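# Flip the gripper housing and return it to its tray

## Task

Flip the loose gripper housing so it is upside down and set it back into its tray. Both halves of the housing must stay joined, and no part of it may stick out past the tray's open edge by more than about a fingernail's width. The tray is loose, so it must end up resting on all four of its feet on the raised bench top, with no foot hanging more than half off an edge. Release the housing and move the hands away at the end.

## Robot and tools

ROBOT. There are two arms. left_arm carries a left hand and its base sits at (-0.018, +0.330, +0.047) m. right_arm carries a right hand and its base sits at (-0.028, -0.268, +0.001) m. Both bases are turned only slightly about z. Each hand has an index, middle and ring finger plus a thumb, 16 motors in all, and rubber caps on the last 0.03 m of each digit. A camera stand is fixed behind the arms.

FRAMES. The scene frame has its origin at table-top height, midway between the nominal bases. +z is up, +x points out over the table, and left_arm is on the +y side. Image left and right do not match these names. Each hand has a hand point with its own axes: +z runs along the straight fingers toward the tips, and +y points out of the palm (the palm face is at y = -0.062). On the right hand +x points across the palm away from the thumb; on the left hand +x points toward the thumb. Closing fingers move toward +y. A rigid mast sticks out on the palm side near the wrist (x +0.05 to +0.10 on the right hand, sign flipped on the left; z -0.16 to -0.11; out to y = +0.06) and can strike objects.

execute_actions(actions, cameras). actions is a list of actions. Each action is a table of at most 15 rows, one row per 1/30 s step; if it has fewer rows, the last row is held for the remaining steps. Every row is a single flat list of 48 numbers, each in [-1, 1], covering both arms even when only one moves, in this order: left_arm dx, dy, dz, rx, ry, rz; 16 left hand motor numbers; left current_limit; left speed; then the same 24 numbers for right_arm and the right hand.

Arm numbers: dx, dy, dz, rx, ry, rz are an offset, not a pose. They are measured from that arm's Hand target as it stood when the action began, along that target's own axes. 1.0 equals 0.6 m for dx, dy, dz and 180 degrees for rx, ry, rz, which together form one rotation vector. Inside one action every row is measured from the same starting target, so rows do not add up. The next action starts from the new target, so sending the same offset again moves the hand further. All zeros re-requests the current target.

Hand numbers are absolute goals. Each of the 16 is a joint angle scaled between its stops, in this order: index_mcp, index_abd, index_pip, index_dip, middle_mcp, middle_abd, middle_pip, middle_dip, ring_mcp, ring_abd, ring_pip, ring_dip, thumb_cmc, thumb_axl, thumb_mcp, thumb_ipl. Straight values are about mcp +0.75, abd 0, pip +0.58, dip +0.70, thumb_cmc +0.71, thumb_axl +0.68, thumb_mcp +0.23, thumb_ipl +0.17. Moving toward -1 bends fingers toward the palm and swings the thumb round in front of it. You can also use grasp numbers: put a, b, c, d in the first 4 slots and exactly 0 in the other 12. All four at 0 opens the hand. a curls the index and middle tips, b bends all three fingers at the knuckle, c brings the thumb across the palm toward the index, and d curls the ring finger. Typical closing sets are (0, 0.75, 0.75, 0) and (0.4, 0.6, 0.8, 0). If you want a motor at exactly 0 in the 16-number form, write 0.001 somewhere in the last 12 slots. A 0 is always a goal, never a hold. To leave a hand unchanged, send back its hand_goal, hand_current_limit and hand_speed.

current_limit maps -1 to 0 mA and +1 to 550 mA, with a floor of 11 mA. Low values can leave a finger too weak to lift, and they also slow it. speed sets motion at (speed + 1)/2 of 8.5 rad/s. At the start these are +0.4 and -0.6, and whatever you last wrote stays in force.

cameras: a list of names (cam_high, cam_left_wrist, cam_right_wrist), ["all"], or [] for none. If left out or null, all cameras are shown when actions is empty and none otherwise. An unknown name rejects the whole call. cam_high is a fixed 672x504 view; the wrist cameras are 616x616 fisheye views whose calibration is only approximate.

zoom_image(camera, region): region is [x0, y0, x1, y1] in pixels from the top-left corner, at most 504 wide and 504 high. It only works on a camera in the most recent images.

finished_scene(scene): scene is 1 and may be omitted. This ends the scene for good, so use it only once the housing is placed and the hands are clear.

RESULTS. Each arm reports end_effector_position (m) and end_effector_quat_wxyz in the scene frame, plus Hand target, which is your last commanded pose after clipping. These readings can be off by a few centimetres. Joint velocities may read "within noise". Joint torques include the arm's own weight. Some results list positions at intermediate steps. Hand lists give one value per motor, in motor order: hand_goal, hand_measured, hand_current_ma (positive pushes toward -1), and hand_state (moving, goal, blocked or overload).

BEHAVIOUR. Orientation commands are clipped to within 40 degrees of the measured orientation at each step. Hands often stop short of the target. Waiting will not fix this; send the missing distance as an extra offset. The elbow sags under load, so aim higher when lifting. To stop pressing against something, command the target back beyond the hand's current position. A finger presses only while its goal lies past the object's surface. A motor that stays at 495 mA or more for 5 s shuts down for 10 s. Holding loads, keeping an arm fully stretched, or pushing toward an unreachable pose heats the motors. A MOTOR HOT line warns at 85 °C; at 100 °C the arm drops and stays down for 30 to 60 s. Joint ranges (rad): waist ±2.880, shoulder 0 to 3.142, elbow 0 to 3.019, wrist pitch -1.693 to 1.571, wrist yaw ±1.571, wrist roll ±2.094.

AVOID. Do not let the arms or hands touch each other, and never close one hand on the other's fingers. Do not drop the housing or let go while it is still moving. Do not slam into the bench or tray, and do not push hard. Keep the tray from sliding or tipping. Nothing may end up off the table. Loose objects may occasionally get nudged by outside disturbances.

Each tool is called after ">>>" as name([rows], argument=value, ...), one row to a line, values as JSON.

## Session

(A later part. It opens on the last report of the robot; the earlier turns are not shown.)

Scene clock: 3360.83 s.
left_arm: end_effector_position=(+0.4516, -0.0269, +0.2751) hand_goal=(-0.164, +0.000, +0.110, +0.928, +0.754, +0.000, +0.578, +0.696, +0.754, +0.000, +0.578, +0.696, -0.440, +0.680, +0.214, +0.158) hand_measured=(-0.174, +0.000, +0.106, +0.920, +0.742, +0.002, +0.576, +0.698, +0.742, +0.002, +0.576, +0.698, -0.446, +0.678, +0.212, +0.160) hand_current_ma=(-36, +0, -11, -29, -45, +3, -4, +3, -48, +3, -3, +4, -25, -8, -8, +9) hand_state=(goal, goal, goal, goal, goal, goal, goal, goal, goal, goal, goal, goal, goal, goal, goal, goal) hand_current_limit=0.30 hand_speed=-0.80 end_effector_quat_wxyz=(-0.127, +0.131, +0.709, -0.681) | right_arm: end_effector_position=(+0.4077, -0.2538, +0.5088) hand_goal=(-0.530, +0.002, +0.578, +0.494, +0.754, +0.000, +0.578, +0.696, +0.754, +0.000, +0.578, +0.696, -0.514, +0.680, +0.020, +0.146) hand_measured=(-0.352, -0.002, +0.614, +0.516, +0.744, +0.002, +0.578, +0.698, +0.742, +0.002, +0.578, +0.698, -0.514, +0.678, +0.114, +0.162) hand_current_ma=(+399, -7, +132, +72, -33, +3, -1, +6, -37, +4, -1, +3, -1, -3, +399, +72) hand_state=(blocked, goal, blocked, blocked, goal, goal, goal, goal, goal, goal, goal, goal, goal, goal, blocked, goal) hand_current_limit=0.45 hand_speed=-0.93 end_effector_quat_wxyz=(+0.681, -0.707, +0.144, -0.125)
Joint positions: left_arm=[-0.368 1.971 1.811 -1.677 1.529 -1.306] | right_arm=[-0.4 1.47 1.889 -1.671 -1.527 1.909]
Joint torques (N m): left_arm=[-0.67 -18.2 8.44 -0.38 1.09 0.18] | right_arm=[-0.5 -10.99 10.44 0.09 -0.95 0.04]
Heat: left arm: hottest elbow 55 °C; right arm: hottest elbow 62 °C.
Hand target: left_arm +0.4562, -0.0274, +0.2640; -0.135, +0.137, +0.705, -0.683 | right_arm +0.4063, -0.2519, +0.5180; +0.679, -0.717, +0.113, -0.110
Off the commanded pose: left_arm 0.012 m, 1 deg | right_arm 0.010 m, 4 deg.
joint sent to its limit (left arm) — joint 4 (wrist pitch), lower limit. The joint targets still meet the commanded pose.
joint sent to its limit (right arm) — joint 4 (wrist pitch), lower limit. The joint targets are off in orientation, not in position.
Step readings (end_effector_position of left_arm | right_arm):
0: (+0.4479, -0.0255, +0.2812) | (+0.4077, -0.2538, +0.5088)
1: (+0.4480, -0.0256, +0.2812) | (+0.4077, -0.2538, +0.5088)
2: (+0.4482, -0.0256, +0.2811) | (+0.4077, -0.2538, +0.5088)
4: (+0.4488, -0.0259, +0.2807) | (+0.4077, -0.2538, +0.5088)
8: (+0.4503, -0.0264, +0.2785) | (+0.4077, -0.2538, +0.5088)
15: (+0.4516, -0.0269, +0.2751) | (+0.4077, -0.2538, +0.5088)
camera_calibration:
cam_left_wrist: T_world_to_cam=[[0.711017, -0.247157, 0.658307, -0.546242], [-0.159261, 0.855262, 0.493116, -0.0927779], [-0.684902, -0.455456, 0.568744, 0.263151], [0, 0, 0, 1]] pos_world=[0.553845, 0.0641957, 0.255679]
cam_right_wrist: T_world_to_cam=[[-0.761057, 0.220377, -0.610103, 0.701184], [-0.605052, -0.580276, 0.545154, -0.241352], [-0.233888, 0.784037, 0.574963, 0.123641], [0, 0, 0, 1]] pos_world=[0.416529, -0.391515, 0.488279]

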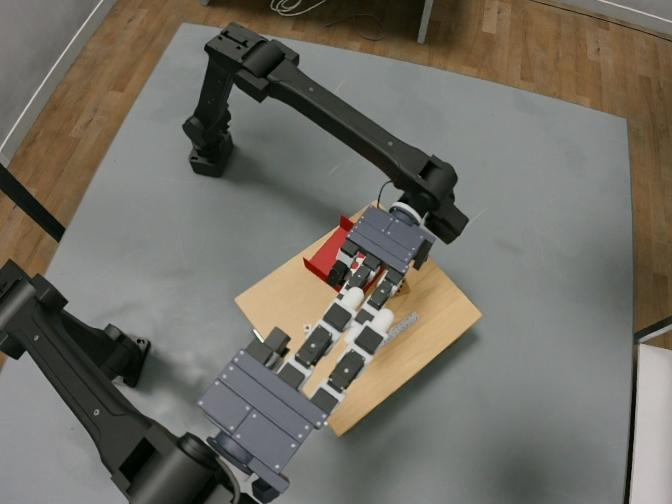

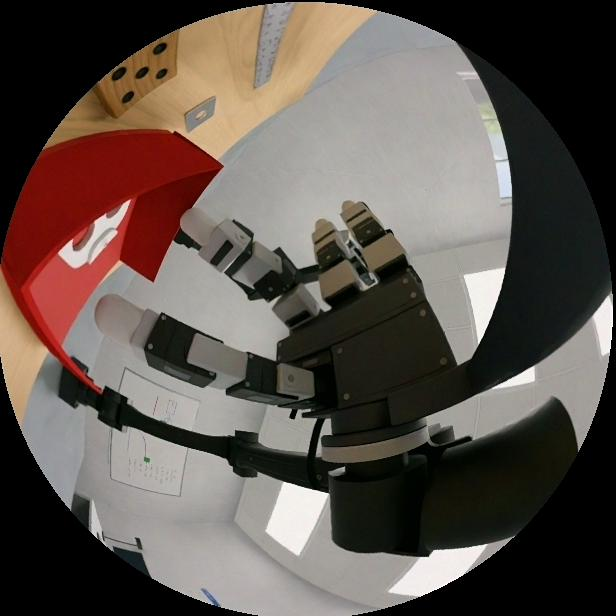

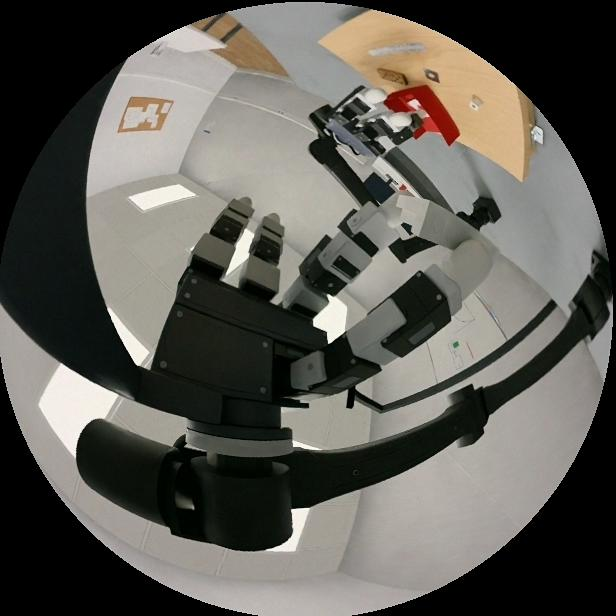

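>>> execute_actions([
  [[0,0.03,0,0,0,0,-0.164,0,0.109,0.928,0.754,0,0.577,0.696,0.754,0,0.577,0.696,-0.44,0.68,0.213,0.157,0.3,-0.8,0,0,0,0,0,0,-0.53,0.001,0.577,0.493,0.754,0,0.577,0.696,0.754,0,0.577,0.696,-0.514,0.68,0.02,0.146,0.45,-0.93]],
], cameras=["all"])

>>> zoom_image(camera="cam_left_wrist", region=[0, 80, 220, 300])

>>> zoom_image(camera="cam_right_wrist", region=[370, 70, 470, 150])

>>> zoom_image(camera="cam_high", region=[290, 200, 410, 300])

Scene clock: 3370.93 s.
left_arm: end_effector_position=(+0.4523, -0.0274, +0.2565) hand_goal=(-0.164, +0.000, +0.110, +0.928, +0.754, +0.000, +0.578, +0.696, +0.754, +0.000, +0.578, +0.696, -0.440, +0.680, +0.214, +0.158) hand_measured=(-0.174, +0.002, +0.106, +0.924, +0.742, +0.002, +0.576, +0.698, +0.742, +0.002, +0.576, +0.698, -0.446, +0.678, +0.212, +0.160) hand_current_ma=(-41, +7, -12, -14, -45, +3, -4, +3, -48, +3, -3, +4, -24, -8, -8, +9) hand_state=(goal, goal, goal, goal, goal, goal, goal, goal, goal, goal, goal, goal, goal, goal, goal, goal) hand_current_limit=0.30 hand_speed=-0.80 end_effector_quat_wxyz=(-0.128, +0.131, +0.709, -0.681) | right_arm: end_effector_position=(+0.4077, -0.2538, +0.5088) hand_goal=(-0.530, +0.002, +0.578, +0.494, +0.754, +0.000, +0.578, +0.696, +0.754, +0.000, +0.578, +0.696, -0.514, +0.680, +0.020, +0.146) hand_measured=(-0.352, -0.002, +0.614, +0.516, +0.744, +0.002, +0.578, +0.698, +0.742, +0.002, +0.578, +0.698, -0.514, +0.678, +0.114, +0.162) hand_current_ma=(+399, -7, +132, +72, -33, +3, -1, +6, -37, +4, -1, +3, -1, -3, +399, +72) hand_state=(blocked, goal, blocked, blocked, goal, goal, goal, goal, goal, goal, goal, goal, goal, goal, blocked, goal) hand_current_limit=0.45 hand_speed=-0.93 end_effector_quat_wxyz=(+0.681, -0.707, +0.144, -0.125)
Joint positions: left_arm=[-0.368 1.993 1.792 -1.677 1.53 -1.267] | right_arm=[-0.4 1.47 1.889 -1.671 -1.527 1.909]
Joint torques (N m): left_arm=[-0.79 -18.55 8.08 -0.28 0.98 0.21] | right_arm=[-0.38 -10.99 10.58 0.17 -0.92 0.01]
Heat: left arm: hottest elbow 55 °C; right arm: hottest elbow 62 °C.
Hand target: left_arm +0.4564, -0.0269, +0.2461; -0.135, +0.137, +0.705, -0.683 | right_arm +0.4063, -0.2519, +0.5180; +0.679, -0.717, +0.113, -0.110
Off the commanded pose: left_arm 0.011 m, 1 deg | right_arm 0.010 m, 4 deg.
joint sent to its limit (left arm) — joint 4 (wrist pitch), lower limit. The joint targets still meet the commanded pose.
joint sent to its limit (right arm) — joint 4 (wrist pitch), lower limit. The joint targets are off in orientation, not in position.
Step readings (end_effector_position of left_arm | right_arm):
0: (+0.4516, -0.0269, +0.2751) | (+0.4077, -0.2538, +0.5088)
1: (+0.4516, -0.0270, +0.2751) | (+0.4077, -0.2538, +0.5088)
2: (+0.4516, -0.0269, +0.2748) | (+0.4077, -0.2538, +0.5088)
4: (+0.4512, -0.0270, +0.2737) | (+0.4077, -0.2538, +0.5088)
8: (+0.4509, -0.0269, +0.2677) | (+0.4077, -0.2538, +0.5088)
15: (+0.4521, -0.0273, +0.2571) | (+0.4077, -0.2538, +0.5088)
camera_calibration:
cam_left_wrist: T_world_to_cam=[[0.712116, -0.247141, 0.657123, -0.534918], [-0.15725, 0.856062, 0.492372, -0.0837919], [-0.684224, -0.453959, 0.570753, 0.273295], [0, 0, 0, 1]] pos_world=[0.554743, 0.0635952, 0.23678]
cam_right_wrist: T_world_to_cam=[[-0.761057, 0.220377, -0.610103, 0.701184], [-0.605052, -0.580276, 0.545154, -0.241352], [-0.233888, 0.784037, 0.574963, 0.123641], [0, 0, 0, 1]] pos_world=[0.416529, -0.391515, 0.488279]

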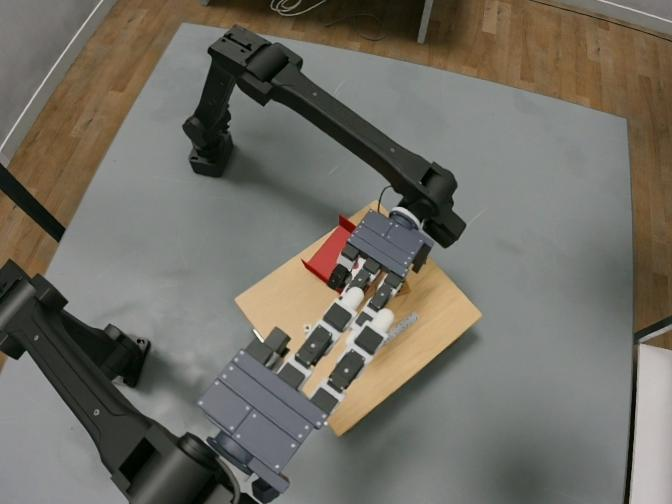

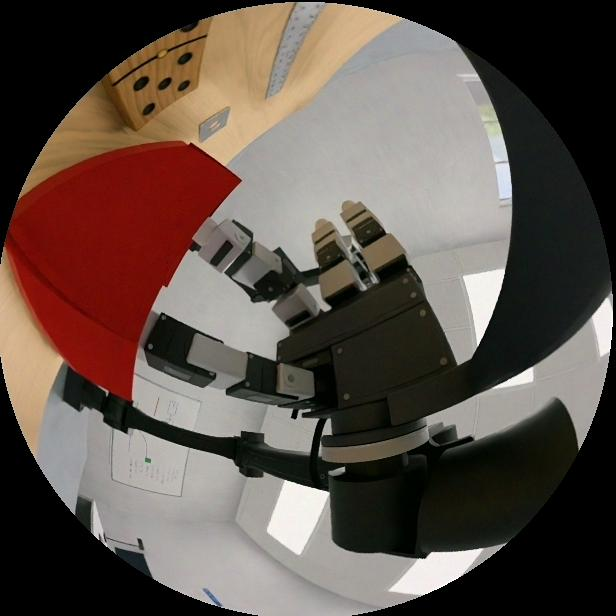

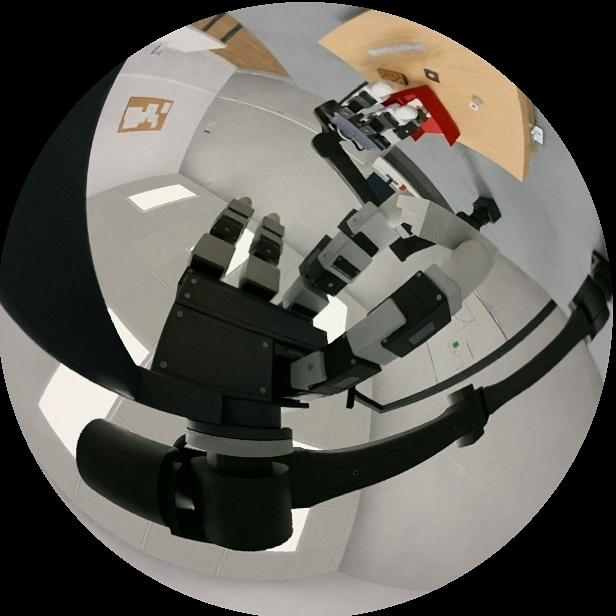

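Scaled by 2.291 from the camera's 616x616 image, which has a finer 880x880 frame.

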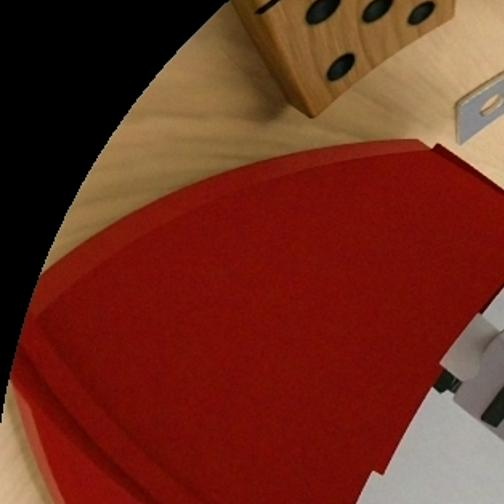

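Scaled by 5.040 from the camera's 616x616 image, which has a finer 880x880 frame.

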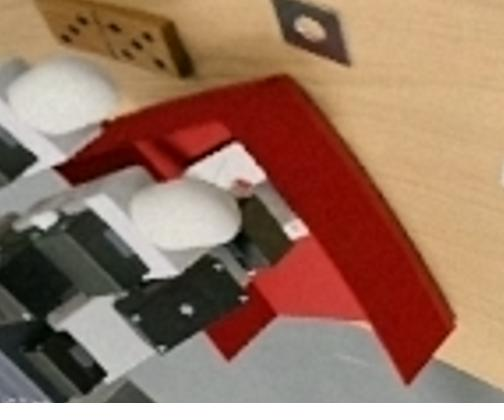

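Scaled by 4.200 from the camera's 672x504 image, which has a finer 960x720 frame.

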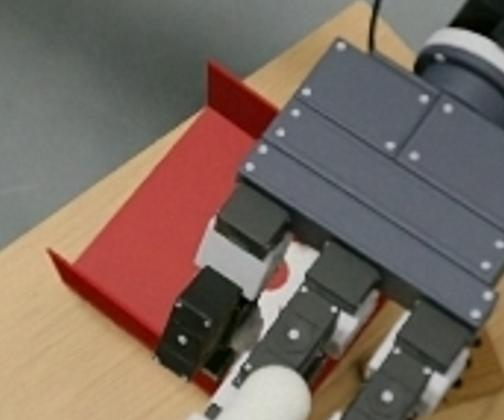

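>>> zoom_image(camera="cam_high", region=[298, 208, 358, 268])

>>> zoom_image(camera="cam_right_wrist", region=[375, 75, 435, 135])

Scaled by 8.400 from the camera's 672x504 image, which has a finer 960x720 frame.

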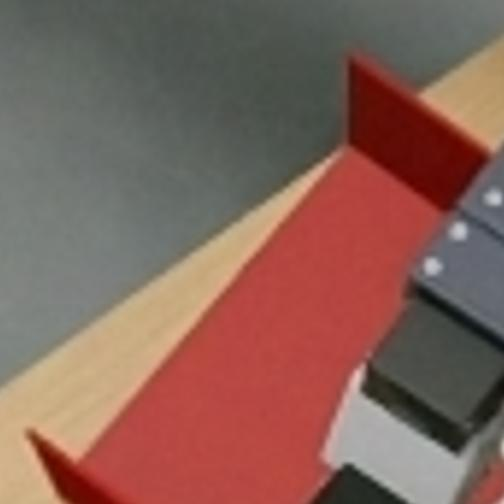

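Scaled by 8.400 from the camera's 616x616 image, which has a finer 880x880 frame.

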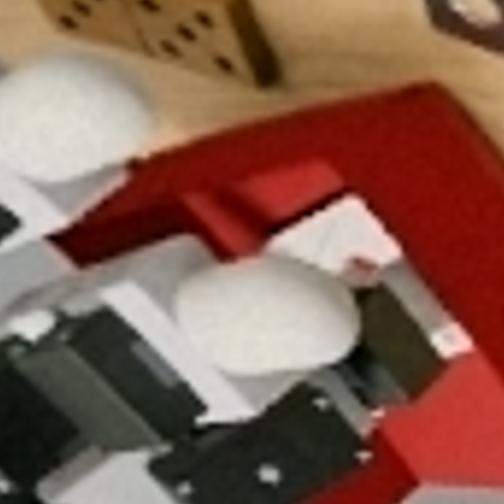

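>>> execute_actions([
  [[0,-0.075,0,0,0,0,-0.164,0,0.109,0.928,0.754,0,0.577,0.696,0.754,0,0.577,0.696,-0.44,0.68,0.213,0.157,0.3,-0.8,0,0,0,0,0,0,-0.53,0.001,0.577,0.493,0.754,0,0.577,0.696,0.754,0,0.577,0.696,-0.514,0.68,0.02,0.146,0.45,-0.93]],
  [[0.0137,0,-0.078,0,0,0,-0.342,0,0.577,0.58,0.754,0,0.577,0.696,0.754,0,0.577,0.696,-0.686,0.68,0.191,0.178,0.3,-0.8,0,0,0,0,0,0,-0.53,0.001,0.577,0.493,0.754,0,0.577,0.696,0.754,0,0.577,0.696,-0.514,0.68,0.02,0.146,0.45,-0.93]],
  [[0,0.03,0,0,0,0,-0.342,0,0.577,0.58,0.754,0,0.577,0.696,0.754,0,0.577,0.696,-0.686,0.68,0.191,0.178,0.3,-0.8,0,0,0,0,0,0,-0.53,0.001,0.577,0.493,0.754,0,0.577,0.696,0.754,0,0.577,0.696,-0.514,0.68,0.02,0.146,0.45,-0.93]],
], cameras=["all"])

>>> zoom_image(camera="cam_left_wrist", region=[0, 80, 220, 300])

>>> zoom_image(camera="cam_right_wrist", region=[370, 70, 470, 150])

>>> zoom_image(camera="cam_high", region=[290, 200, 410, 300])

Scene clock: 3468.07 s.
left_arm: end_effector_position=(+0.4658, +0.0216, +0.2790) hand_goal=(-0.342, +0.000, +0.578, +0.580, +0.754, +0.000, +0.578, +0.696, +0.754, +0.000, +0.578, +0.696, -0.686, +0.680, +0.192, +0.178) hand_measured=(-0.342, -0.004, +0.574, +0.582, +0.742, +0.002, +0.576, +0.698, +0.742, +0.002, +0.576, +0.698, -0.682, +0.678, +0.190, +0.176) hand_current_ma=(+0, -9, -14, +10, -45, +3, -4, +3, -48, +3, -3, +4, +13, -8, -8, -9) hand_state=(goal, goal, goal, goal, goal, goal, goal, goal, goal, goal, goal, goal, goal, goal, goal, goal) hand_current_limit=0.30 hand_speed=-0.80 end_effector_quat_wxyz=(-0.101, +0.103, +0.723, -0.675) | right_arm: end_effector_position=(+0.4077, -0.2538, +0.5088) hand_goal=(-0.530, +0.002, +0.578, +0.494, +0.754, +0.000, +0.578, +0.696, +0.754, +0.000, +0.578, +0.696, -0.514, +0.680, +0.020, +0.146) hand_measured=(-0.352, -0.002, +0.614, +0.516, +0.744, +0.002, +0.578, +0.698, +0.742, +0.002, +0.578, +0.698, -0.514, +0.678, +0.114, +0.162) hand_current_ma=(+399, -7, +132, +72, -33, +3, -1, +6, -37, +4, -1, +3, -1, -3, +399, +72) hand_state=(blocked, goal, blocked, blocked, goal, goal, goal, goal, goal, goal, goal, goal, goal, goal, blocked, goal) hand_current_limit=0.45 hand_speed=-0.93 end_effector_quat_wxyz=(+0.681, -0.707, +0.144, -0.125)
Joint positions: left_arm=[-0.282 1.928 1.766 -1.677 1.501 -1.309] | right_arm=[-0.4 1.47 1.889 -1.671 -1.527 1.909]
Joint torques (N m): left_arm=[-1.44 -18.02 8.23 -0.14 0.97 0.23] | right_arm=[-0.09 -11.22 10.55 0.06 -0.94 0.04]
Heat: left arm: hottest elbow 54 °C; right arm: hottest elbow 62 °C.
Hand target: left_arm +0.4662, +0.0188, +0.2745; -0.135, +0.137, +0.705, -0.683 | right_arm +0.4063, -0.2519, +0.5180; +0.679, -0.717, +0.113, -0.110
Off the commanded pose: left_arm 0.005 m, 6 deg | right_arm 0.010 m, 4 deg.
joint sent to its limit (left arm) — joint 4 (wrist pitch), lower limit. The joint targets are off in orientation, not in position.
joint sent to its limit (right arm) — joint 4 (wrist pitch), lower limit. The joint targets are off in orientation, not in position.
Step readings (end_effector_position of left_arm | right_arm):
0: (+0.4523, -0.0274, +0.2565) | (+0.4077, -0.2538, +0.5088)
1: (+0.4523, -0.0274, +0.2565) | (+0.4077, -0.2538, +0.5088)
2: (+0.4523, -0.0274, +0.2566) | (+0.4077, -0.2538, +0.5088)
4: (+0.4516, -0.0271, +0.2568) | (+0.4077, -0.2538, +0.5088)
8: (+0.4499, -0.0265, +0.2577) | (+0.4077, -0.2538, +0.5088)
15: (+0.4479, -0.0257, +0.2607) | (+0.4077, -0.2538, +0.5088)
16: (+0.4479, -0.0254, +0.2612) | (+0.4077, -0.2538, +0.5088)
17: (+0.4493, -0.0224, +0.2614) | (+0.4077, -0.2538, +0.5088)
19: (+0.4509, -0.0179, +0.2627) | (+0.4077, -0.2538, +0.5088)
23: (+0.4605, -0.0001, +0.2735) | (+0.4077, -0.2538, +0.5088)
30: (+0.4709, +0.0207, +0.2880) | (+0.4077, -0.2538, +0.5088)
31: (+0.4710, +0.0209, +0.2882) | (+0.4077, -0.2538, +0.5088)
32: (+0.4708, +0.0210, +0.2878) | (+0.4077, -0.2538, +0.5088)
34: (+0.4693, +0.0214, +0.2855) | (+0.4077, -0.2538, +0.5088)
38: (+0.4659, +0.0219, +0.2800) | (+0.4077, -0.2538, +0.5088)
45: (+0.4656, +0.0216, +0.2791) | (+0.4077, -0.2538, +0.5088)
camera_calibration:
cam_left_wrist: T_world_to_cam=[[0.726015, -0.208621, 0.65527, -0.553917], [-0.227521, 0.826338, 0.515169, -0.107673], [-0.64895, -0.523109, 0.552469, 0.281993], [0, 0, 0, 1]] pos_world=[0.560654, 0.120928, 0.262643]
cam_right_wrist: T_world_to_cam=[[-0.761057, 0.220377, -0.610103, 0.701184], [-0.605052, -0.580276, 0.545154, -0.241352], [-0.233888, 0.784037, 0.574963, 0.123641], [0, 0, 0, 1]] pos_world=[0.416529, -0.391515, 0.488279]

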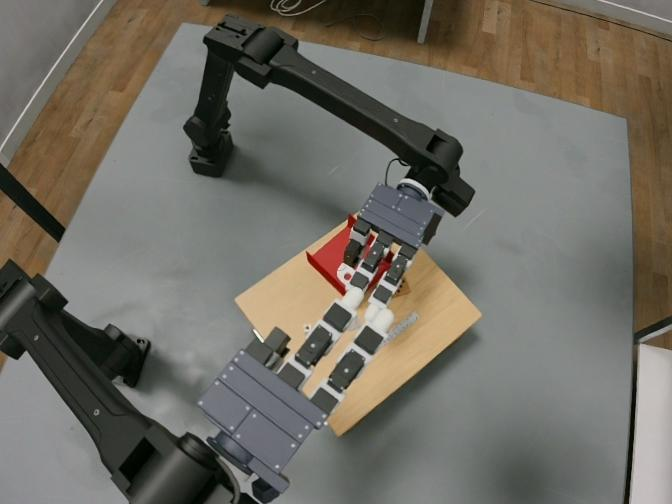

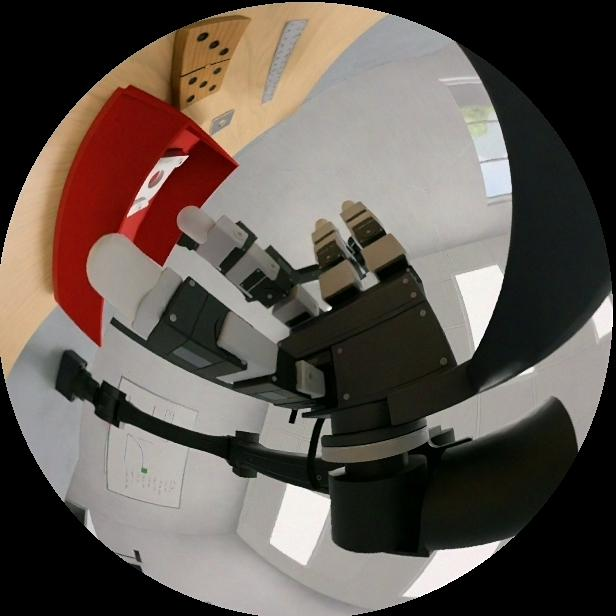

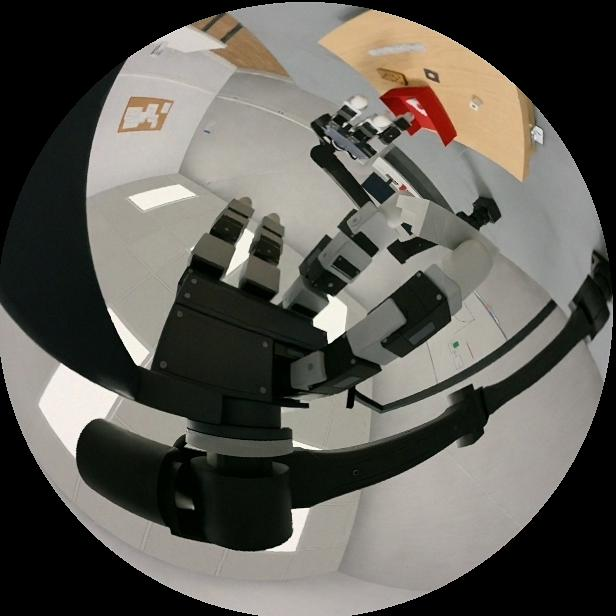

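Scaled by 2.291 from the camera's 616x616 image, which has a finer 880x880 frame.

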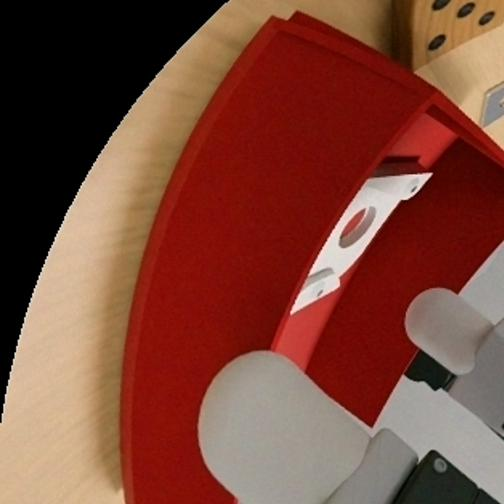

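Scaled by 5.040 from the camera's 616x616 image, which has a finer 880x880 frame.

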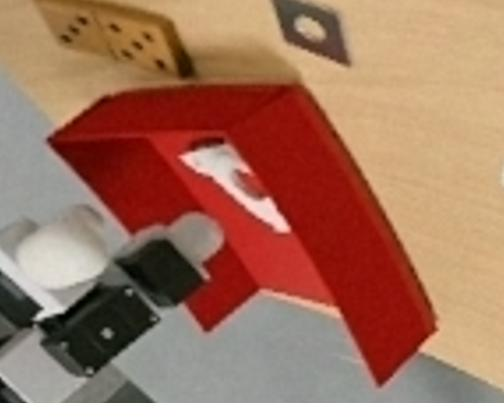

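Scaled by 4.200 from the camera's 672x504 image, which has a finer 960x720 frame.

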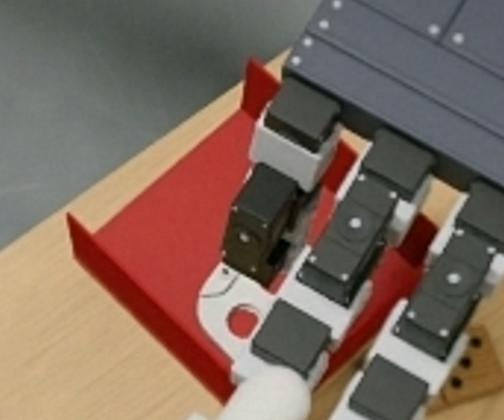

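>>> execute_actions([
  [[0,-0.08,0,0,0,0,-0.342,0,0.577,0.58,0.754,0,0.577,0.696,0.754,0,0.577,0.696,-0.686,0.68,0.191,0.178,0.3,-0.8,0,0,0,0,0,0,-0.53,0.001,0.577,0.493,0.754,0,0.577,0.696,0.754,0,0.577,0.696,-0.514,0.68,0.02,0.146,0.45,-0.93]],
  [[0,-0.015,0,0,0,0,-0.342,0,0.577,0.58,0.754,0,0.577,0.696,0.754,0,0.577,0.696,-0.686,0.68,0.191,0.178,0.3,-0.8,0,0,0,0,0,0,-0.53,0.001,0.577,0.493,0.754,0,0.577,0.696,0.754,0,0.577,0.696,-0.514,0.68,0.02,0.146,0.45,-0.93]],
  [[0.03,0,-0.08,0,0,0,-0.342,0,0.577,0.58,0.754,0,0.577,0.696,0.754,0,0.577,0.696,-0.686,0.68,0.191,0.178,0.3,-0.8,0,0,0,0,0,0,-0.53,0.001,0.577,0.493,0.754,0,0.577,0.696,0.754,0,0.577,0.696,-0.514,0.68,0.02,0.146,0.45,-0.93]],
  [[0.03,0,-0.08,0,0,0,-0.342,0,0.577,0.58,0.754,0,0.577,0.696,0.754,0,0.577,0.696,-0.686,0.68,0.191,0.178,0.3,-0.8,0,0,0,0,0,0,-0.53,0.001,0.577,0.493,0.754,0,0.577,0.696,0.754,0,0.577,0.696,-0.514,0.68,0.02,0.146,0.45,-0.93]],
], cameras=["all"])

>>> zoom_image(camera="cam_high", region=[295, 205, 395, 305])

>>> zoom_image(camera="cam_right_wrist", region=[370, 70, 470, 150])

>>> zoom_image(camera="cam_left_wrist", region=[60, 40, 260, 240])

Scene clock: 3488.23 s.
left_arm: end_effector_position=(+0.4722, +0.1216, +0.3275) hand_goal=(-0.342, +0.000, +0.578, +0.580, +0.754, +0.000, +0.578, +0.696, +0.754, +0.000, +0.578, +0.696, -0.686, +0.680, +0.192, +0.178) hand_measured=(-0.342, -0.002, +0.574, +0.582, +0.742, +0.002, +0.576, +0.698, +0.742, +0.002, +0.576, +0.698, -0.684, +0.678, +0.190, +0.176) hand_current_ma=(-2, -8, -10, +10, -45, +3, -4, +3, -48, +3, -3, +4, +7, -8, -7, -9) hand_state=(goal, goal, goal, goal, goal, goal, goal, goal, goal, goal, goal, goal, goal, goal, goal, goal) hand_current_limit=0.30 hand_speed=-0.80 end_effector_quat_wxyz=(-0.041, +0.039, +0.747, -0.662) | right_arm: end_effector_position=(+0.4077, -0.2538, +0.5088) hand_goal=(-0.530, +0.002, +0.578, +0.494, +0.754, +0.000, +0.578, +0.696, +0.754, +0.000, +0.578, +0.696, -0.514, +0.680, +0.020, +0.146) hand_measured=(-0.352, -0.002, +0.614, +0.516, +0.744, +0.002, +0.578, +0.698, +0.742, +0.002, +0.578, +0.698, -0.514, +0.678, +0.114, +0.162) hand_current_ma=(+399, -7, +132, +72, -33, +3, -1, +6, -37, +4, -1, +3, -1, -3, +399, +72) hand_state=(blocked, goal, blocked, blocked, goal, goal, goal, goal, goal, goal, goal, goal, goal, goal, blocked, goal) hand_current_limit=0.45 hand_speed=-0.93 end_effector_quat_wxyz=(+0.681, -0.707, +0.144, -0.125)
Joint positions: left_arm=[-0.104 1.78 1.706 -1.677 1.448 -1.398] | right_arm=[-0.4 1.47 1.889 -1.671 -1.527 1.909]
Joint torques (N m): left_arm=[-1.9 -19.25 8.39 -0.05 1.02 0.16] | right_arm=[-0.38 -11.05 10.41 0.09 -0.92 0.03]
Heat: left arm: hottest elbow 52 °C; right arm: hottest elbow 62 °C.
Hand target: left_arm +0.4688, +0.1196, +0.3345; -0.135, +0.137, +0.705, -0.683 | right_arm +0.4063, -0.2519, +0.5180; +0.679, -0.717, +0.113, -0.110
Off the commanded pose: left_arm 0.008 m, 17 deg | right_arm 0.010 m, 4 deg.
joint sent to its limit (left arm) — joint 4 (wrist pitch), lower limit. The joint targets are off in orientation, not in position.
joint sent to its limit (right arm) — joint 4 (wrist pitch), lower limit. The joint targets are off in orientation, not in position.
Step readings (end_effector_position of left_arm | right_arm):
0: (+0.4658, +0.0216, +0.2790) | (+0.4077, -0.2538, +0.5088)
1: (+0.4658, +0.0216, +0.2790) | (+0.4077, -0.2538, +0.5088)
2: (+0.4657, +0.0216, +0.2790) | (+0.4077, -0.2538, +0.5088)
4: (+0.4647, +0.0219, +0.2795) | (+0.4077, -0.2538, +0.5088)
8: (+0.4622, +0.0225, +0.2832) | (+0.4077, -0.2538, +0.5088)
15: (+0.4612, +0.0228, +0.2950) | (+0.4077, -0.2538, +0.5088)
16: (+0.4612, +0.0228, +0.2962) | (+0.4077, -0.2538, +0.5088)
17: (+0.4612, +0.0228, +0.2974) | (+0.4077, -0.2538, +0.5088)
19: (+0.4614, +0.0227, +0.2992) | (+0.4077, -0.2538, +0.5088)
23: (+0.4617, +0.0225, +0.3020) | (+0.4077, -0.2538, +0.5088)
30: (+0.4615, +0.0225, +0.3028) | (+0.4077, -0.2538, +0.5088)
31: (+0.4614, +0.0226, +0.3029) | (+0.4077, -0.2538, +0.5088)
32: (+0.4617, +0.0236, +0.3033) | (+0.4077, -0.2538, +0.5088)
34: (+0.4624, +0.0282, +0.3048) | (+0.4077, -0.2538, +0.5088)
38: (+0.4657, +0.0490, +0.3155) | (+0.4077, -0.2538, +0.5088)
45: (+0.4720, +0.0713, +0.3321) | (+0.4077, -0.2538, +0.5088)
46: (+0.4718, +0.0716, +0.3319) | (+0.4077, -0.2538, +0.5088)
47: (+0.4712, +0.0739, +0.3307) | (+0.4077, -0.2538, +0.5088)
49: (+0.4672, +0.0790, +0.3262) | (+0.4077, -0.2538, +0.5088)
53: (+0.4667, +0.1003, +0.3203) | (+0.4077, -0.2538, +0.5088)
60: (+0.4732, +0.1227, +0.3256) | (+0.4077, -0.2538, +0.5088)
camera_calibration:
cam_left_wrist: T_world_to_cam=[[0.748564, -0.113305, 0.65331, -0.591017], [-0.370363, 0.745812, 0.55371, -0.149285], [-0.549984, -0.65645, 0.516325, 0.29303], [0, 0, 0, 1]] pos_world=[0.548287, 0.236733, 0.317479]
cam_right_wrist: T_world_to_cam=[[-0.761057, 0.220377, -0.610103, 0.701184], [-0.605052, -0.580276, 0.545154, -0.241352], [-0.233888, 0.784037, 0.574963, 0.123641], [0, 0, 0, 1]] pos_world=[0.416529, -0.391515, 0.488279]

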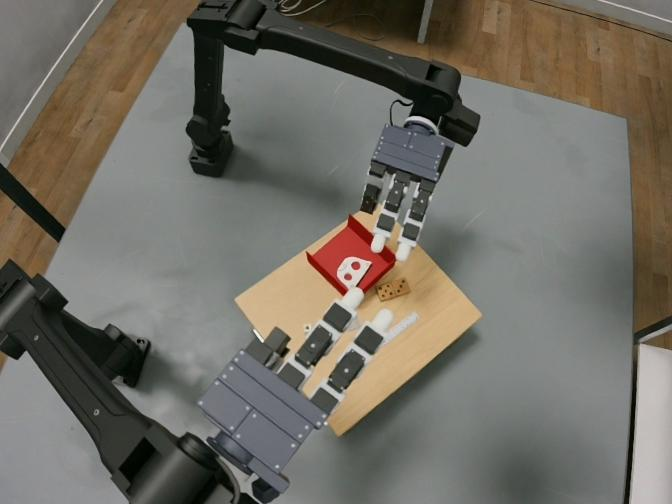

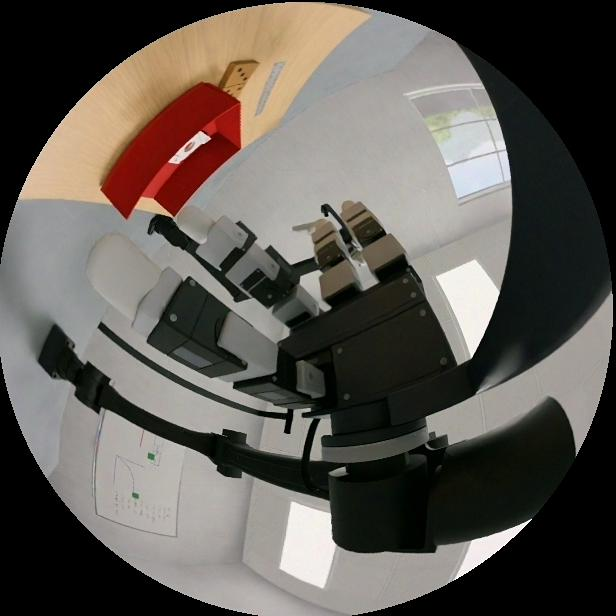

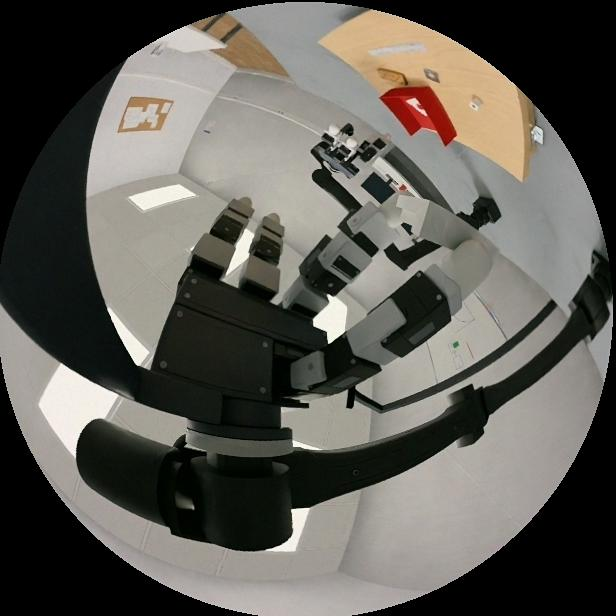

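Scaled by 5.040 from the camera's 672x504 image, which has a finer 960x720 frame.

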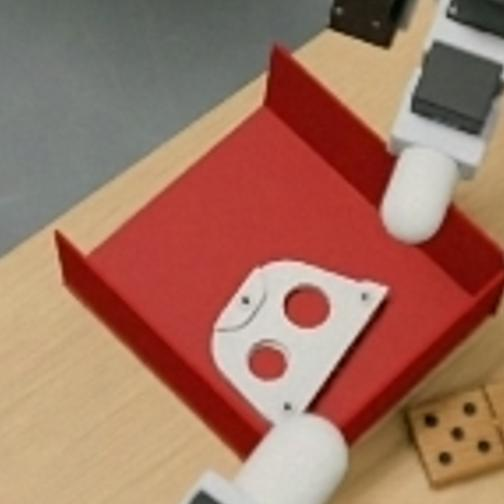

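Scaled by 5.040 from the camera's 616x616 image, which has a finer 880x880 frame.

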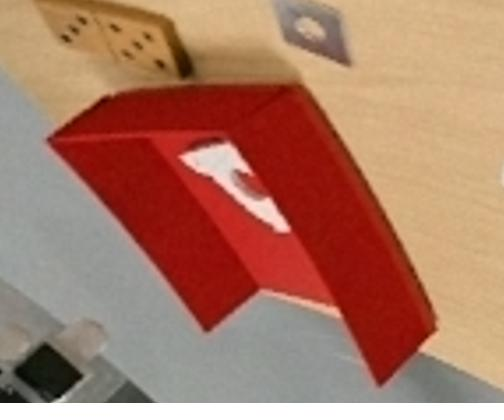

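Scaled by 2.520 from the camera's 616x616 image, which has a finer 880x880 frame.

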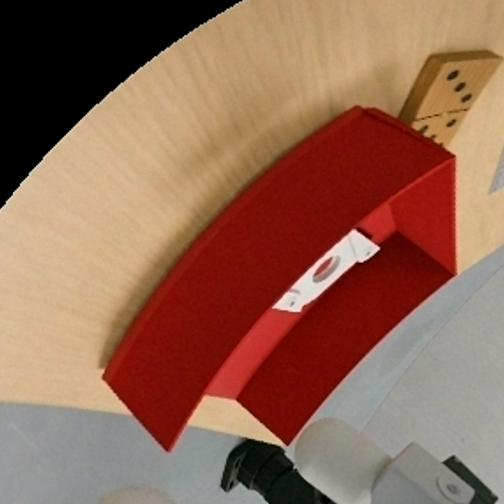

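>>> execute_actions([
  [[-0.0321,0.01,0.0748,0,0,0,-0.342,0,0.577,0.58,0.754,0,0.577,0.696,0.754,0,0.577,0.696,-0.686,0.68,0.191,0.178,0.3,-0.8,0,0,0,0,0,0,-0.53,0.001,0.577,0.493,0.754,0,0.577,0.696,0.754,0,0.577,0.696,-0.514,0.68,0.02,0.146,0.45,-0.93]],
  [[-0.0321,0.01,0.0748,0,0,0,-0.342,0,0.577,0.58,0.754,0,0.577,0.696,0.754,0,0.577,0.696,-0.686,0.68,0.191,0.178,0.3,-0.8,0,0,0,0,0,0,-0.53,0.001,0.577,0.493,0.754,0,0.577,0.696,0.754,0,0.577,0.696,-0.514,0.68,0.02,0.146,0.45,-0.93]],
  [[0,0.06,0,0,0,0,-0.342,0,0.577,0.58,0.754,0,0.577,0.696,0.754,0,0.577,0.696,-0.686,0.68,0.191,0.178,0.3,-0.8,0,0,0,0,0,0,-0.53,0.001,0.577,0.493,0.754,0,0.577,0.696,0.754,0,0.577,0.696,-0.514,0.68,0.02,0.146,0.45,-0.93]],
], cameras=["cam_right_wrist"])

>>> zoom_image(camera="cam_right_wrist", region=[380, 75, 440, 135])

Scene clock: 3536.70 s.
left_arm: end_effector_position=(+0.4639, +0.0209, +0.2884) hand_goal=(-0.342, +0.000, +0.578, +0.580, +0.754, +0.000, +0.578, +0.696, +0.754, +0.000, +0.578, +0.696, -0.686, +0.680, +0.192, +0.178) hand_measured=(-0.344, -0.002, +0.574, +0.582, +0.742, +0.002, +0.576, +0.698, +0.742, +0.002, +0.576, +0.698, -0.684, +0.678, +0.190, +0.176) hand_current_ma=(-4, -7, -10, +10, -45, +3, -4, +3, -49, +3, -3, +4, +7, -8, -6, -8) hand_state=(goal, goal, goal, goal, goal, goal, goal, goal, goal, goal, goal, goal, goal, goal, goal, goal) hand_current_limit=0.30 hand_speed=-0.80 end_effector_quat_wxyz=(-0.102, +0.103, +0.724, -0.675) | right_arm: end_effector_position=(+0.4077, -0.2538, +0.5088) hand_goal=(-0.530, +0.002, +0.578, +0.494, +0.754, +0.000, +0.578, +0.696, +0.754, +0.000, +0.578, +0.696, -0.514, +0.680, +0.020, +0.146) hand_measured=(-0.352, -0.002, +0.614, +0.516, +0.744, +0.002, +0.578, +0.698, +0.742, +0.002, +0.578, +0.698, -0.514, +0.678, +0.114, +0.162) hand_current_ma=(+399, -7, +132, +72, -33, +3, -1, +6, -37, +4, -1, +3, -1, -3, +399, +72) hand_state=(blocked, goal, blocked, blocked, goal, goal, goal, goal, goal, goal, goal, goal, goal, goal, blocked, goal) hand_current_limit=0.45 hand_speed=-0.93 end_effector_quat_wxyz=(+0.681, -0.707, +0.144, -0.125)
Joint positions: left_arm=[-0.285 1.916 1.775 -1.677 1.499 -1.332] | right_arm=[-0.4 1.47 1.889 -1.671 -1.527 1.909]
Joint torques (N m): left_arm=[-1.08 -19.19 9.16 -0.31 0.98 0.2] | right_arm=[-0.62 -11.11 10.45 0.08 -0.92 0.03]
Heat: left arm: hottest shoulder 52 °C; right arm: hottest elbow 62 °C.
Hand target: left_arm +0.4708, +0.0233, +0.2837; -0.135, +0.137, +0.705, -0.683 | right_arm +0.4063, -0.2519, +0.5180; +0.679, -0.717, +0.113, -0.110
Off the commanded pose: left_arm 0.009 m, 6 deg | right_arm 0.010 m, 4 deg.
joint sent to its limit (left arm) — joint 4 (wrist pitch), lower limit. The joint targets are off in orientation, not in position.
joint sent to its limit (right arm) — joint 4 (wrist pitch), lower limit. The joint targets are off in orientation, not in position.
Step readings (end_effector_position of left_arm | right_arm):
0: (+0.4722, +0.1216, +0.3275) | (+0.4077, -0.2538, +0.5088)
1: (+0.4720, +0.1212, +0.3275) | (+0.4077, -0.2538, +0.5088)
2: (+0.4706, +0.1175, +0.3280) | (+0.4077, -0.2538, +0.5088)
4: (+0.4688, +0.1119, +0.3292) | (+0.4077, -0.2538, +0.5088)
8: (+0.4589, +0.0877, +0.3282) | (+0.4077, -0.2538, +0.5088)
15: (+0.4518, +0.0675, +0.3177) | (+0.4077, -0.2538, +0.5088)
16: (+0.4522, +0.0675, +0.3170) | (+0.4077, -0.2538, +0.5088)
17: (+0.4533, +0.0661, +0.3169) | (+0.4077, -0.2538, +0.5088)
19: (+0.4574, +0.0611, +0.3177) | (+0.4077, -0.2538, +0.5088)
23: (+0.4604, +0.0420, +0.3160) | (+0.4077, -0.2538, +0.5088)
30: (+0.4540, +0.0223, +0.3075) | (+0.4077, -0.2538, +0.5088)
31: (+0.4539, +0.0221, +0.3074) | (+0.4077, -0.2538, +0.5088)
32: (+0.4544, +0.0222, +0.3069) | (+0.4077, -0.2538, +0.5088)
34: (+0.4562, +0.0225, +0.3054) | (+0.4077, -0.2538, +0.5088)
38: (+0.4600, +0.0219, +0.2986) | (+0.4077, -0.2538, +0.5088)
45: (+0.4635, +0.0210, +0.2886) | (+0.4077, -0.2538, +0.5088)
camera_calibration:
cam_right_wrist: T_world_to_cam=[[-0.761057, 0.220377, -0.610103, 0.701184], [-0.605052, -0.580276, 0.545154, -0.241352], [-0.233888, 0.784037, 0.574963, 0.123641], [0, 0, 0, 1]] pos_world=[0.416529, -0.391515, 0.488279]
Images, in order (width x height): cam_right_wrist 616x616.

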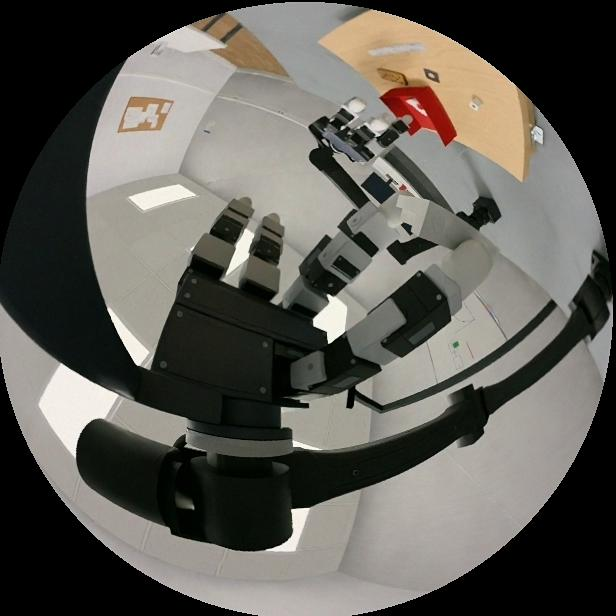

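Scaled by 8.400 from the camera's 616x616 image, which has a finer 880x880 frame.

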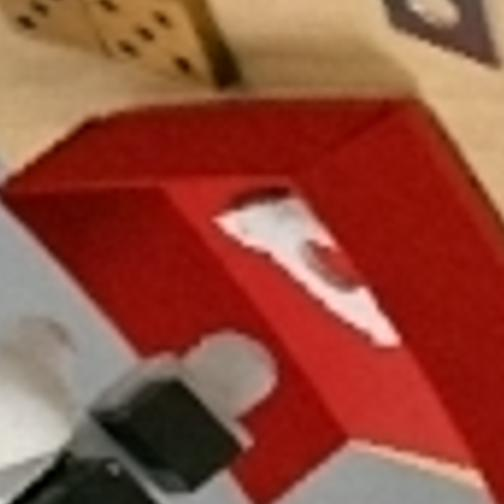

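>>> execute_actions([
  [[0.0018,0.045,-0.0046,0,0,0,-0.342,0,0.577,0.58,0.754,0,0.577,0.696,0.754,0,0.577,0.696,-0.686,0.68,0.191,0.178,0.3,-0.8,0,0,0,0,0,0,-0.53,0.001,0.577,0.493,0.754,0,0.577,0.696,0.754,0,0.577,0.696,-0.514,0.68,0.02,0.146,0.45,-0.93]],
  [[0,0.03,0,0,0,0,-0.342,0,0.577,0.58,0.754,0,0.577,0.696,0.754,0,0.577,0.696,-0.686,0.68,0.191,0.178,0.3,-0.8,0,0,0,0,0,0,-0.53,0.001,0.577,0.493,0.754,0,0.577,0.696,0.754,0,0.577,0.696,-0.514,0.68,0.02,0.146,0.45,-0.93]],
], cameras=["cam_right_wrist"])

>>> zoom_image(camera="cam_right_wrist", region=[380, 75, 440, 135])

Scene clock: 3551.00 s.
left_arm: end_effector_position=(+0.4662, +0.0240, +0.2474) hand_goal=(-0.342, +0.000, +0.578, +0.580, +0.754, +0.000, +0.578, +0.696, +0.754, +0.000, +0.578, +0.696, -0.686, +0.680, +0.192, +0.178) hand_measured=(-0.344, -0.002, +0.574, +0.582, +0.742, +0.002, +0.576, +0.698, +0.742, +0.002, +0.576, +0.698, -0.684, +0.678, +0.190, +0.176) hand_current_ma=(-4, -7, -10, +10, -45, +3, -4, +3, -49, +3, -3, +4, +7, -8, -6, -8) hand_state=(goal, goal, goal, goal, goal, goal, goal, goal, goal, goal, goal, goal, goal, goal, goal, goal) hand_current_limit=0.30 hand_speed=-0.80 end_effector_quat_wxyz=(-0.099, +0.109, +0.726, -0.672) | right_arm: end_effector_position=(+0.4077, -0.2538, +0.5088) hand_goal=(-0.530, +0.002, +0.578, +0.494, +0.754, +0.000, +0.578, +0.696, +0.754, +0.000, +0.578, +0.696, -0.514, +0.680, +0.020, +0.146) hand_measured=(-0.352, -0.002, +0.614, +0.516, +0.744, +0.002, +0.578, +0.698, +0.742, +0.002, +0.578, +0.698, -0.514, +0.678, +0.114, +0.162) hand_current_ma=(+399, -7, +132, +72, -33, +3, -1, +6, -37, +4, -1, +3, -1, -3, +399, +72) hand_state=(blocked, goal, blocked, blocked, goal, goal, goal, goal, goal, goal, goal, goal, goal, goal, blocked, goal) hand_current_limit=0.45 hand_speed=-0.93 end_effector_quat_wxyz=(+0.681, -0.707, +0.144, -0.125)
Joint positions: left_arm=[-0.28 1.958 1.729 -1.677 1.488 -1.233] | right_arm=[-0.4 1.47 1.889 -1.671 -1.527 1.909]
Joint torques (N m): left_arm=[-0.67 -18.78 8.08 -0.4 0.91 0.23] | right_arm=[-0.56 -10.93 10.47 0.06 -0.94 0]
Heat: left arm: hottest elbow 54 °C; right arm: hottest elbow 62 °C.
Hand target: left_arm +0.4713, +0.0277, +0.2388; -0.135, +0.137, +0.705, -0.683 | right_arm +0.4063, -0.2519, +0.5180; +0.679, -0.717, +0.113, -0.110
Off the commanded pose: left_arm 0.011 m, 6 deg | right_arm 0.010 m, 4 deg.
joint sent to its limit (left arm) — joint 4 (wrist pitch), lower limit. The joint targets are off in orientation, not in position.
joint sent to its limit (right arm) — joint 4 (wrist pitch), lower limit. The joint targets are off in orientation, not in position.
Step readings (end_effector_position of left_arm | right_arm):
0: (+0.4640, +0.0209, +0.2884) | (+0.4077, -0.2538, +0.5088)
1: (+0.4641, +0.0209, +0.2884) | (+0.4077, -0.2538, +0.5088)
2: (+0.4643, +0.0211, +0.2880) | (+0.4077, -0.2538, +0.5088)
4: (+0.4642, +0.0214, +0.2856) | (+0.4077, -0.2538, +0.5088)
8: (+0.4634, +0.0228, +0.2761) | (+0.4077, -0.2538, +0.5088)
15: (+0.4654, +0.0239, +0.2639) | (+0.4077, -0.2538, +0.5088)
16: (+0.4657, +0.0239, +0.2634) | (+0.4077, -0.2538, +0.5088)
17: (+0.4657, +0.0239, +0.2629) | (+0.4077, -0.2538, +0.5088)
19: (+0.4656, +0.0239, +0.2616) | (+0.4077, -0.2538, +0.5088)
23: (+0.4651, +0.0241, +0.2556) | (+0.4077, -0.2538, +0.5088)
30: (+0.4660, +0.0241, +0.2477) | (+0.4077, -0.2538, +0.5088)
camera_calibration:
cam_right_wrist: T_world_to_cam=[[-0.761057, 0.220377, -0.610103, 0.701184], [-0.605052, -0.580276, 0.545154, -0.241352], [-0.233888, 0.784037, 0.574963, 0.123641], [0, 0, 0, 1]] pos_world=[0.416529, -0.391515, 0.488279]
Images, in order (width x height): cam_right_wrist 616x616.

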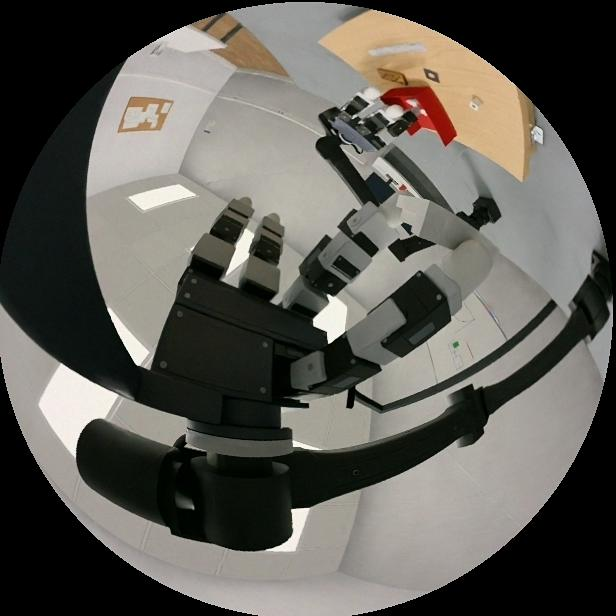

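Scaled by 8.400 from the camera's 616x616 image, which has a finer 880x880 frame.

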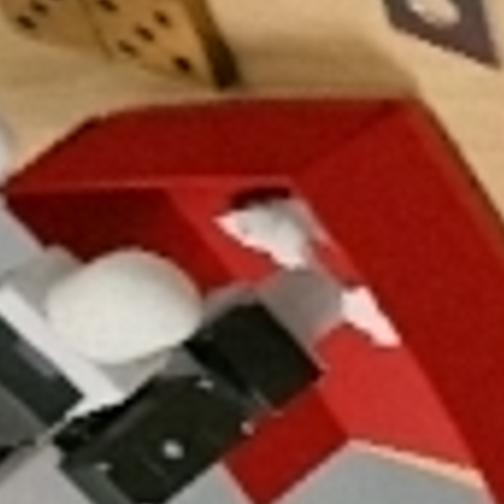

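>>> execute_actions([
  [[-0.006,0.014,-0.003,0,0,0,-0.342,0,0.577,0.58,0.754,0,0.577,0.696,0.754,0,0.577,0.696,-0.686,0.68,0.191,0.178,0.3,-0.8,0,0,0,0,0,0,-0.53,0.001,0.577,0.493,0.754,0,0.577,0.696,0.754,0,0.577,0.696,-0.514,0.68,0.02,0.146,0.45,-0.93]],
], cameras=["cam_right_wrist"])

>>> zoom_image(camera="cam_right_wrist", region=[380, 75, 440, 135])

Scene clock: 3559.20 s.
left_arm: end_effector_position=(+0.4690, +0.0248, +0.2381) hand_goal=(-0.342, +0.000, +0.578, +0.580, +0.754, +0.000, +0.578, +0.696, +0.754, +0.000, +0.578, +0.696, -0.686, +0.680, +0.192, +0.178) hand_measured=(-0.344, -0.002, +0.574, +0.582, +0.742, +0.002, +0.576, +0.698, +0.742, +0.002, +0.576, +0.698, -0.684, +0.678, +0.190, +0.176) hand_current_ma=(-4, -7, -10, +10, -45, +3, -4, +3, -49, +3, -3, +4, +7, -8, -6, -8) hand_state=(goal, goal, goal, goal, goal, goal, goal, goal, goal, goal, goal, goal, goal, goal, goal, goal) hand_current_limit=0.30 hand_speed=-0.80 end_effector_quat_wxyz=(-0.100, +0.108, +0.727, -0.671) | right_arm: end_effector_position=(+0.4077, -0.2538, +0.5088) hand_goal=(-0.530, +0.002, +0.578, +0.494, +0.754, +0.000, +0.578, +0.696, +0.754, +0.000, +0.578, +0.696, -0.514, +0.680, +0.020, +0.146) hand_measured=(-0.352, -0.002, +0.614, +0.516, +0.744, +0.002, +0.578, +0.698, +0.742, +0.002, +0.578, +0.698, -0.514, +0.678, +0.114, +0.162) hand_current_ma=(+399, -7, +132, +72, -33, +3, -1, +6, -37, +4, -1, +3, -1, -3, +399, +72) hand_state=(blocked, goal, blocked, blocked, goal, goal, goal, goal, goal, goal, goal, goal, goal, goal, blocked, goal) hand_current_limit=0.45 hand_speed=-0.93 end_effector_quat_wxyz=(+0.681, -0.707, +0.144, -0.125)
Joint positions: left_arm=[-0.278 1.974 1.729 -1.677 1.486 -1.22] | right_arm=[-0.4 1.47 1.889 -1.671 -1.527 1.909]
Joint torques (N m): left_arm=[-0.79 -18.08 8.39 -0.24 0.9 0.17] | right_arm=[-0.5 -11.11 10.48 0.1 -0.92 0.04]
Heat: left arm: hottest elbow 53 °C; right arm: hottest elbow 62 °C.
Hand target: left_arm +0.4754, +0.0282, +0.2303; -0.135, +0.137, +0.705, -0.683 | right_arm +0.4063, -0.2519, +0.5180; +0.679, -0.717, +0.113, -0.110
Off the commanded pose: left_arm 0.011 m, 6 deg | right_arm 0.010 m, 4 deg.
joint sent to its limit (left arm) — joint 4 (wrist pitch), lower limit. The joint targets are off in orientation, not in position.
joint sent to its limit (right arm) — joint 4 (wrist pitch), lower limit. The joint targets are off in orientation, not in position.
Step readings (end_effector_position of left_arm | right_arm):
0: (+0.4663, +0.0240, +0.2474) | (+0.4077, -0.2538, +0.5088)
1: (+0.4663, +0.0240, +0.2474) | (+0.4077, -0.2538, +0.5088)
2: (+0.4664, +0.0240, +0.2474) | (+0.4077, -0.2538, +0.5088)
4: (+0.4667, +0.0239, +0.2467) | (+0.4077, -0.2538, +0.5088)
8: (+0.4678, +0.0243, +0.2433) | (+0.4077, -0.2538, +0.5088)
15: (+0.4689, +0.0248, +0.2383) | (+0.4077, -0.2538, +0.5088)
camera_calibration:
cam_right_wrist: T_world_to_cam=[[-0.761057, 0.220377, -0.610103, 0.701184], [-0.605052, -0.580276, 0.545154, -0.241352], [-0.233888, 0.784037, 0.574963, 0.123641], [0, 0, 0, 1]] pos_world=[0.416529, -0.391515, 0.488279]
Images, in order (width x height): cam_right_wrist 616x616.

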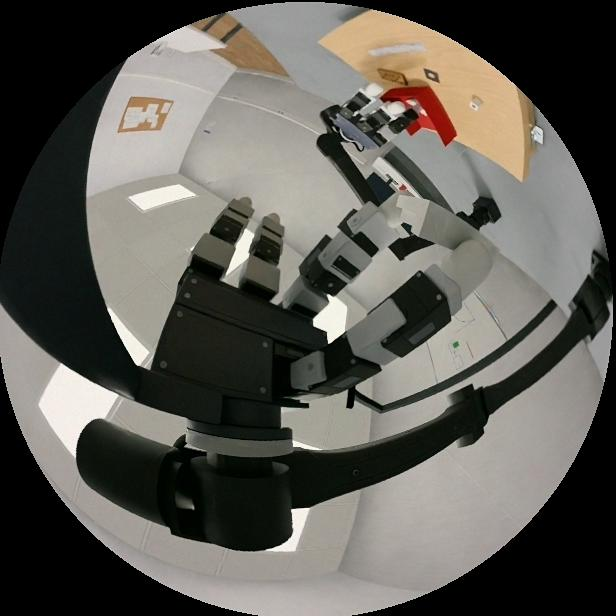

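Scaled by 8.400 from the camera's 616x616 image, which has a finer 880x880 frame.

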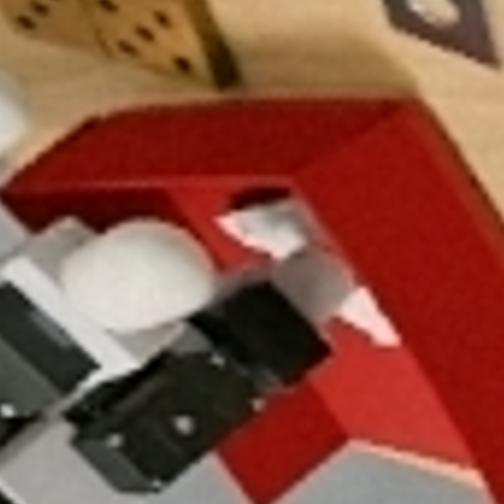

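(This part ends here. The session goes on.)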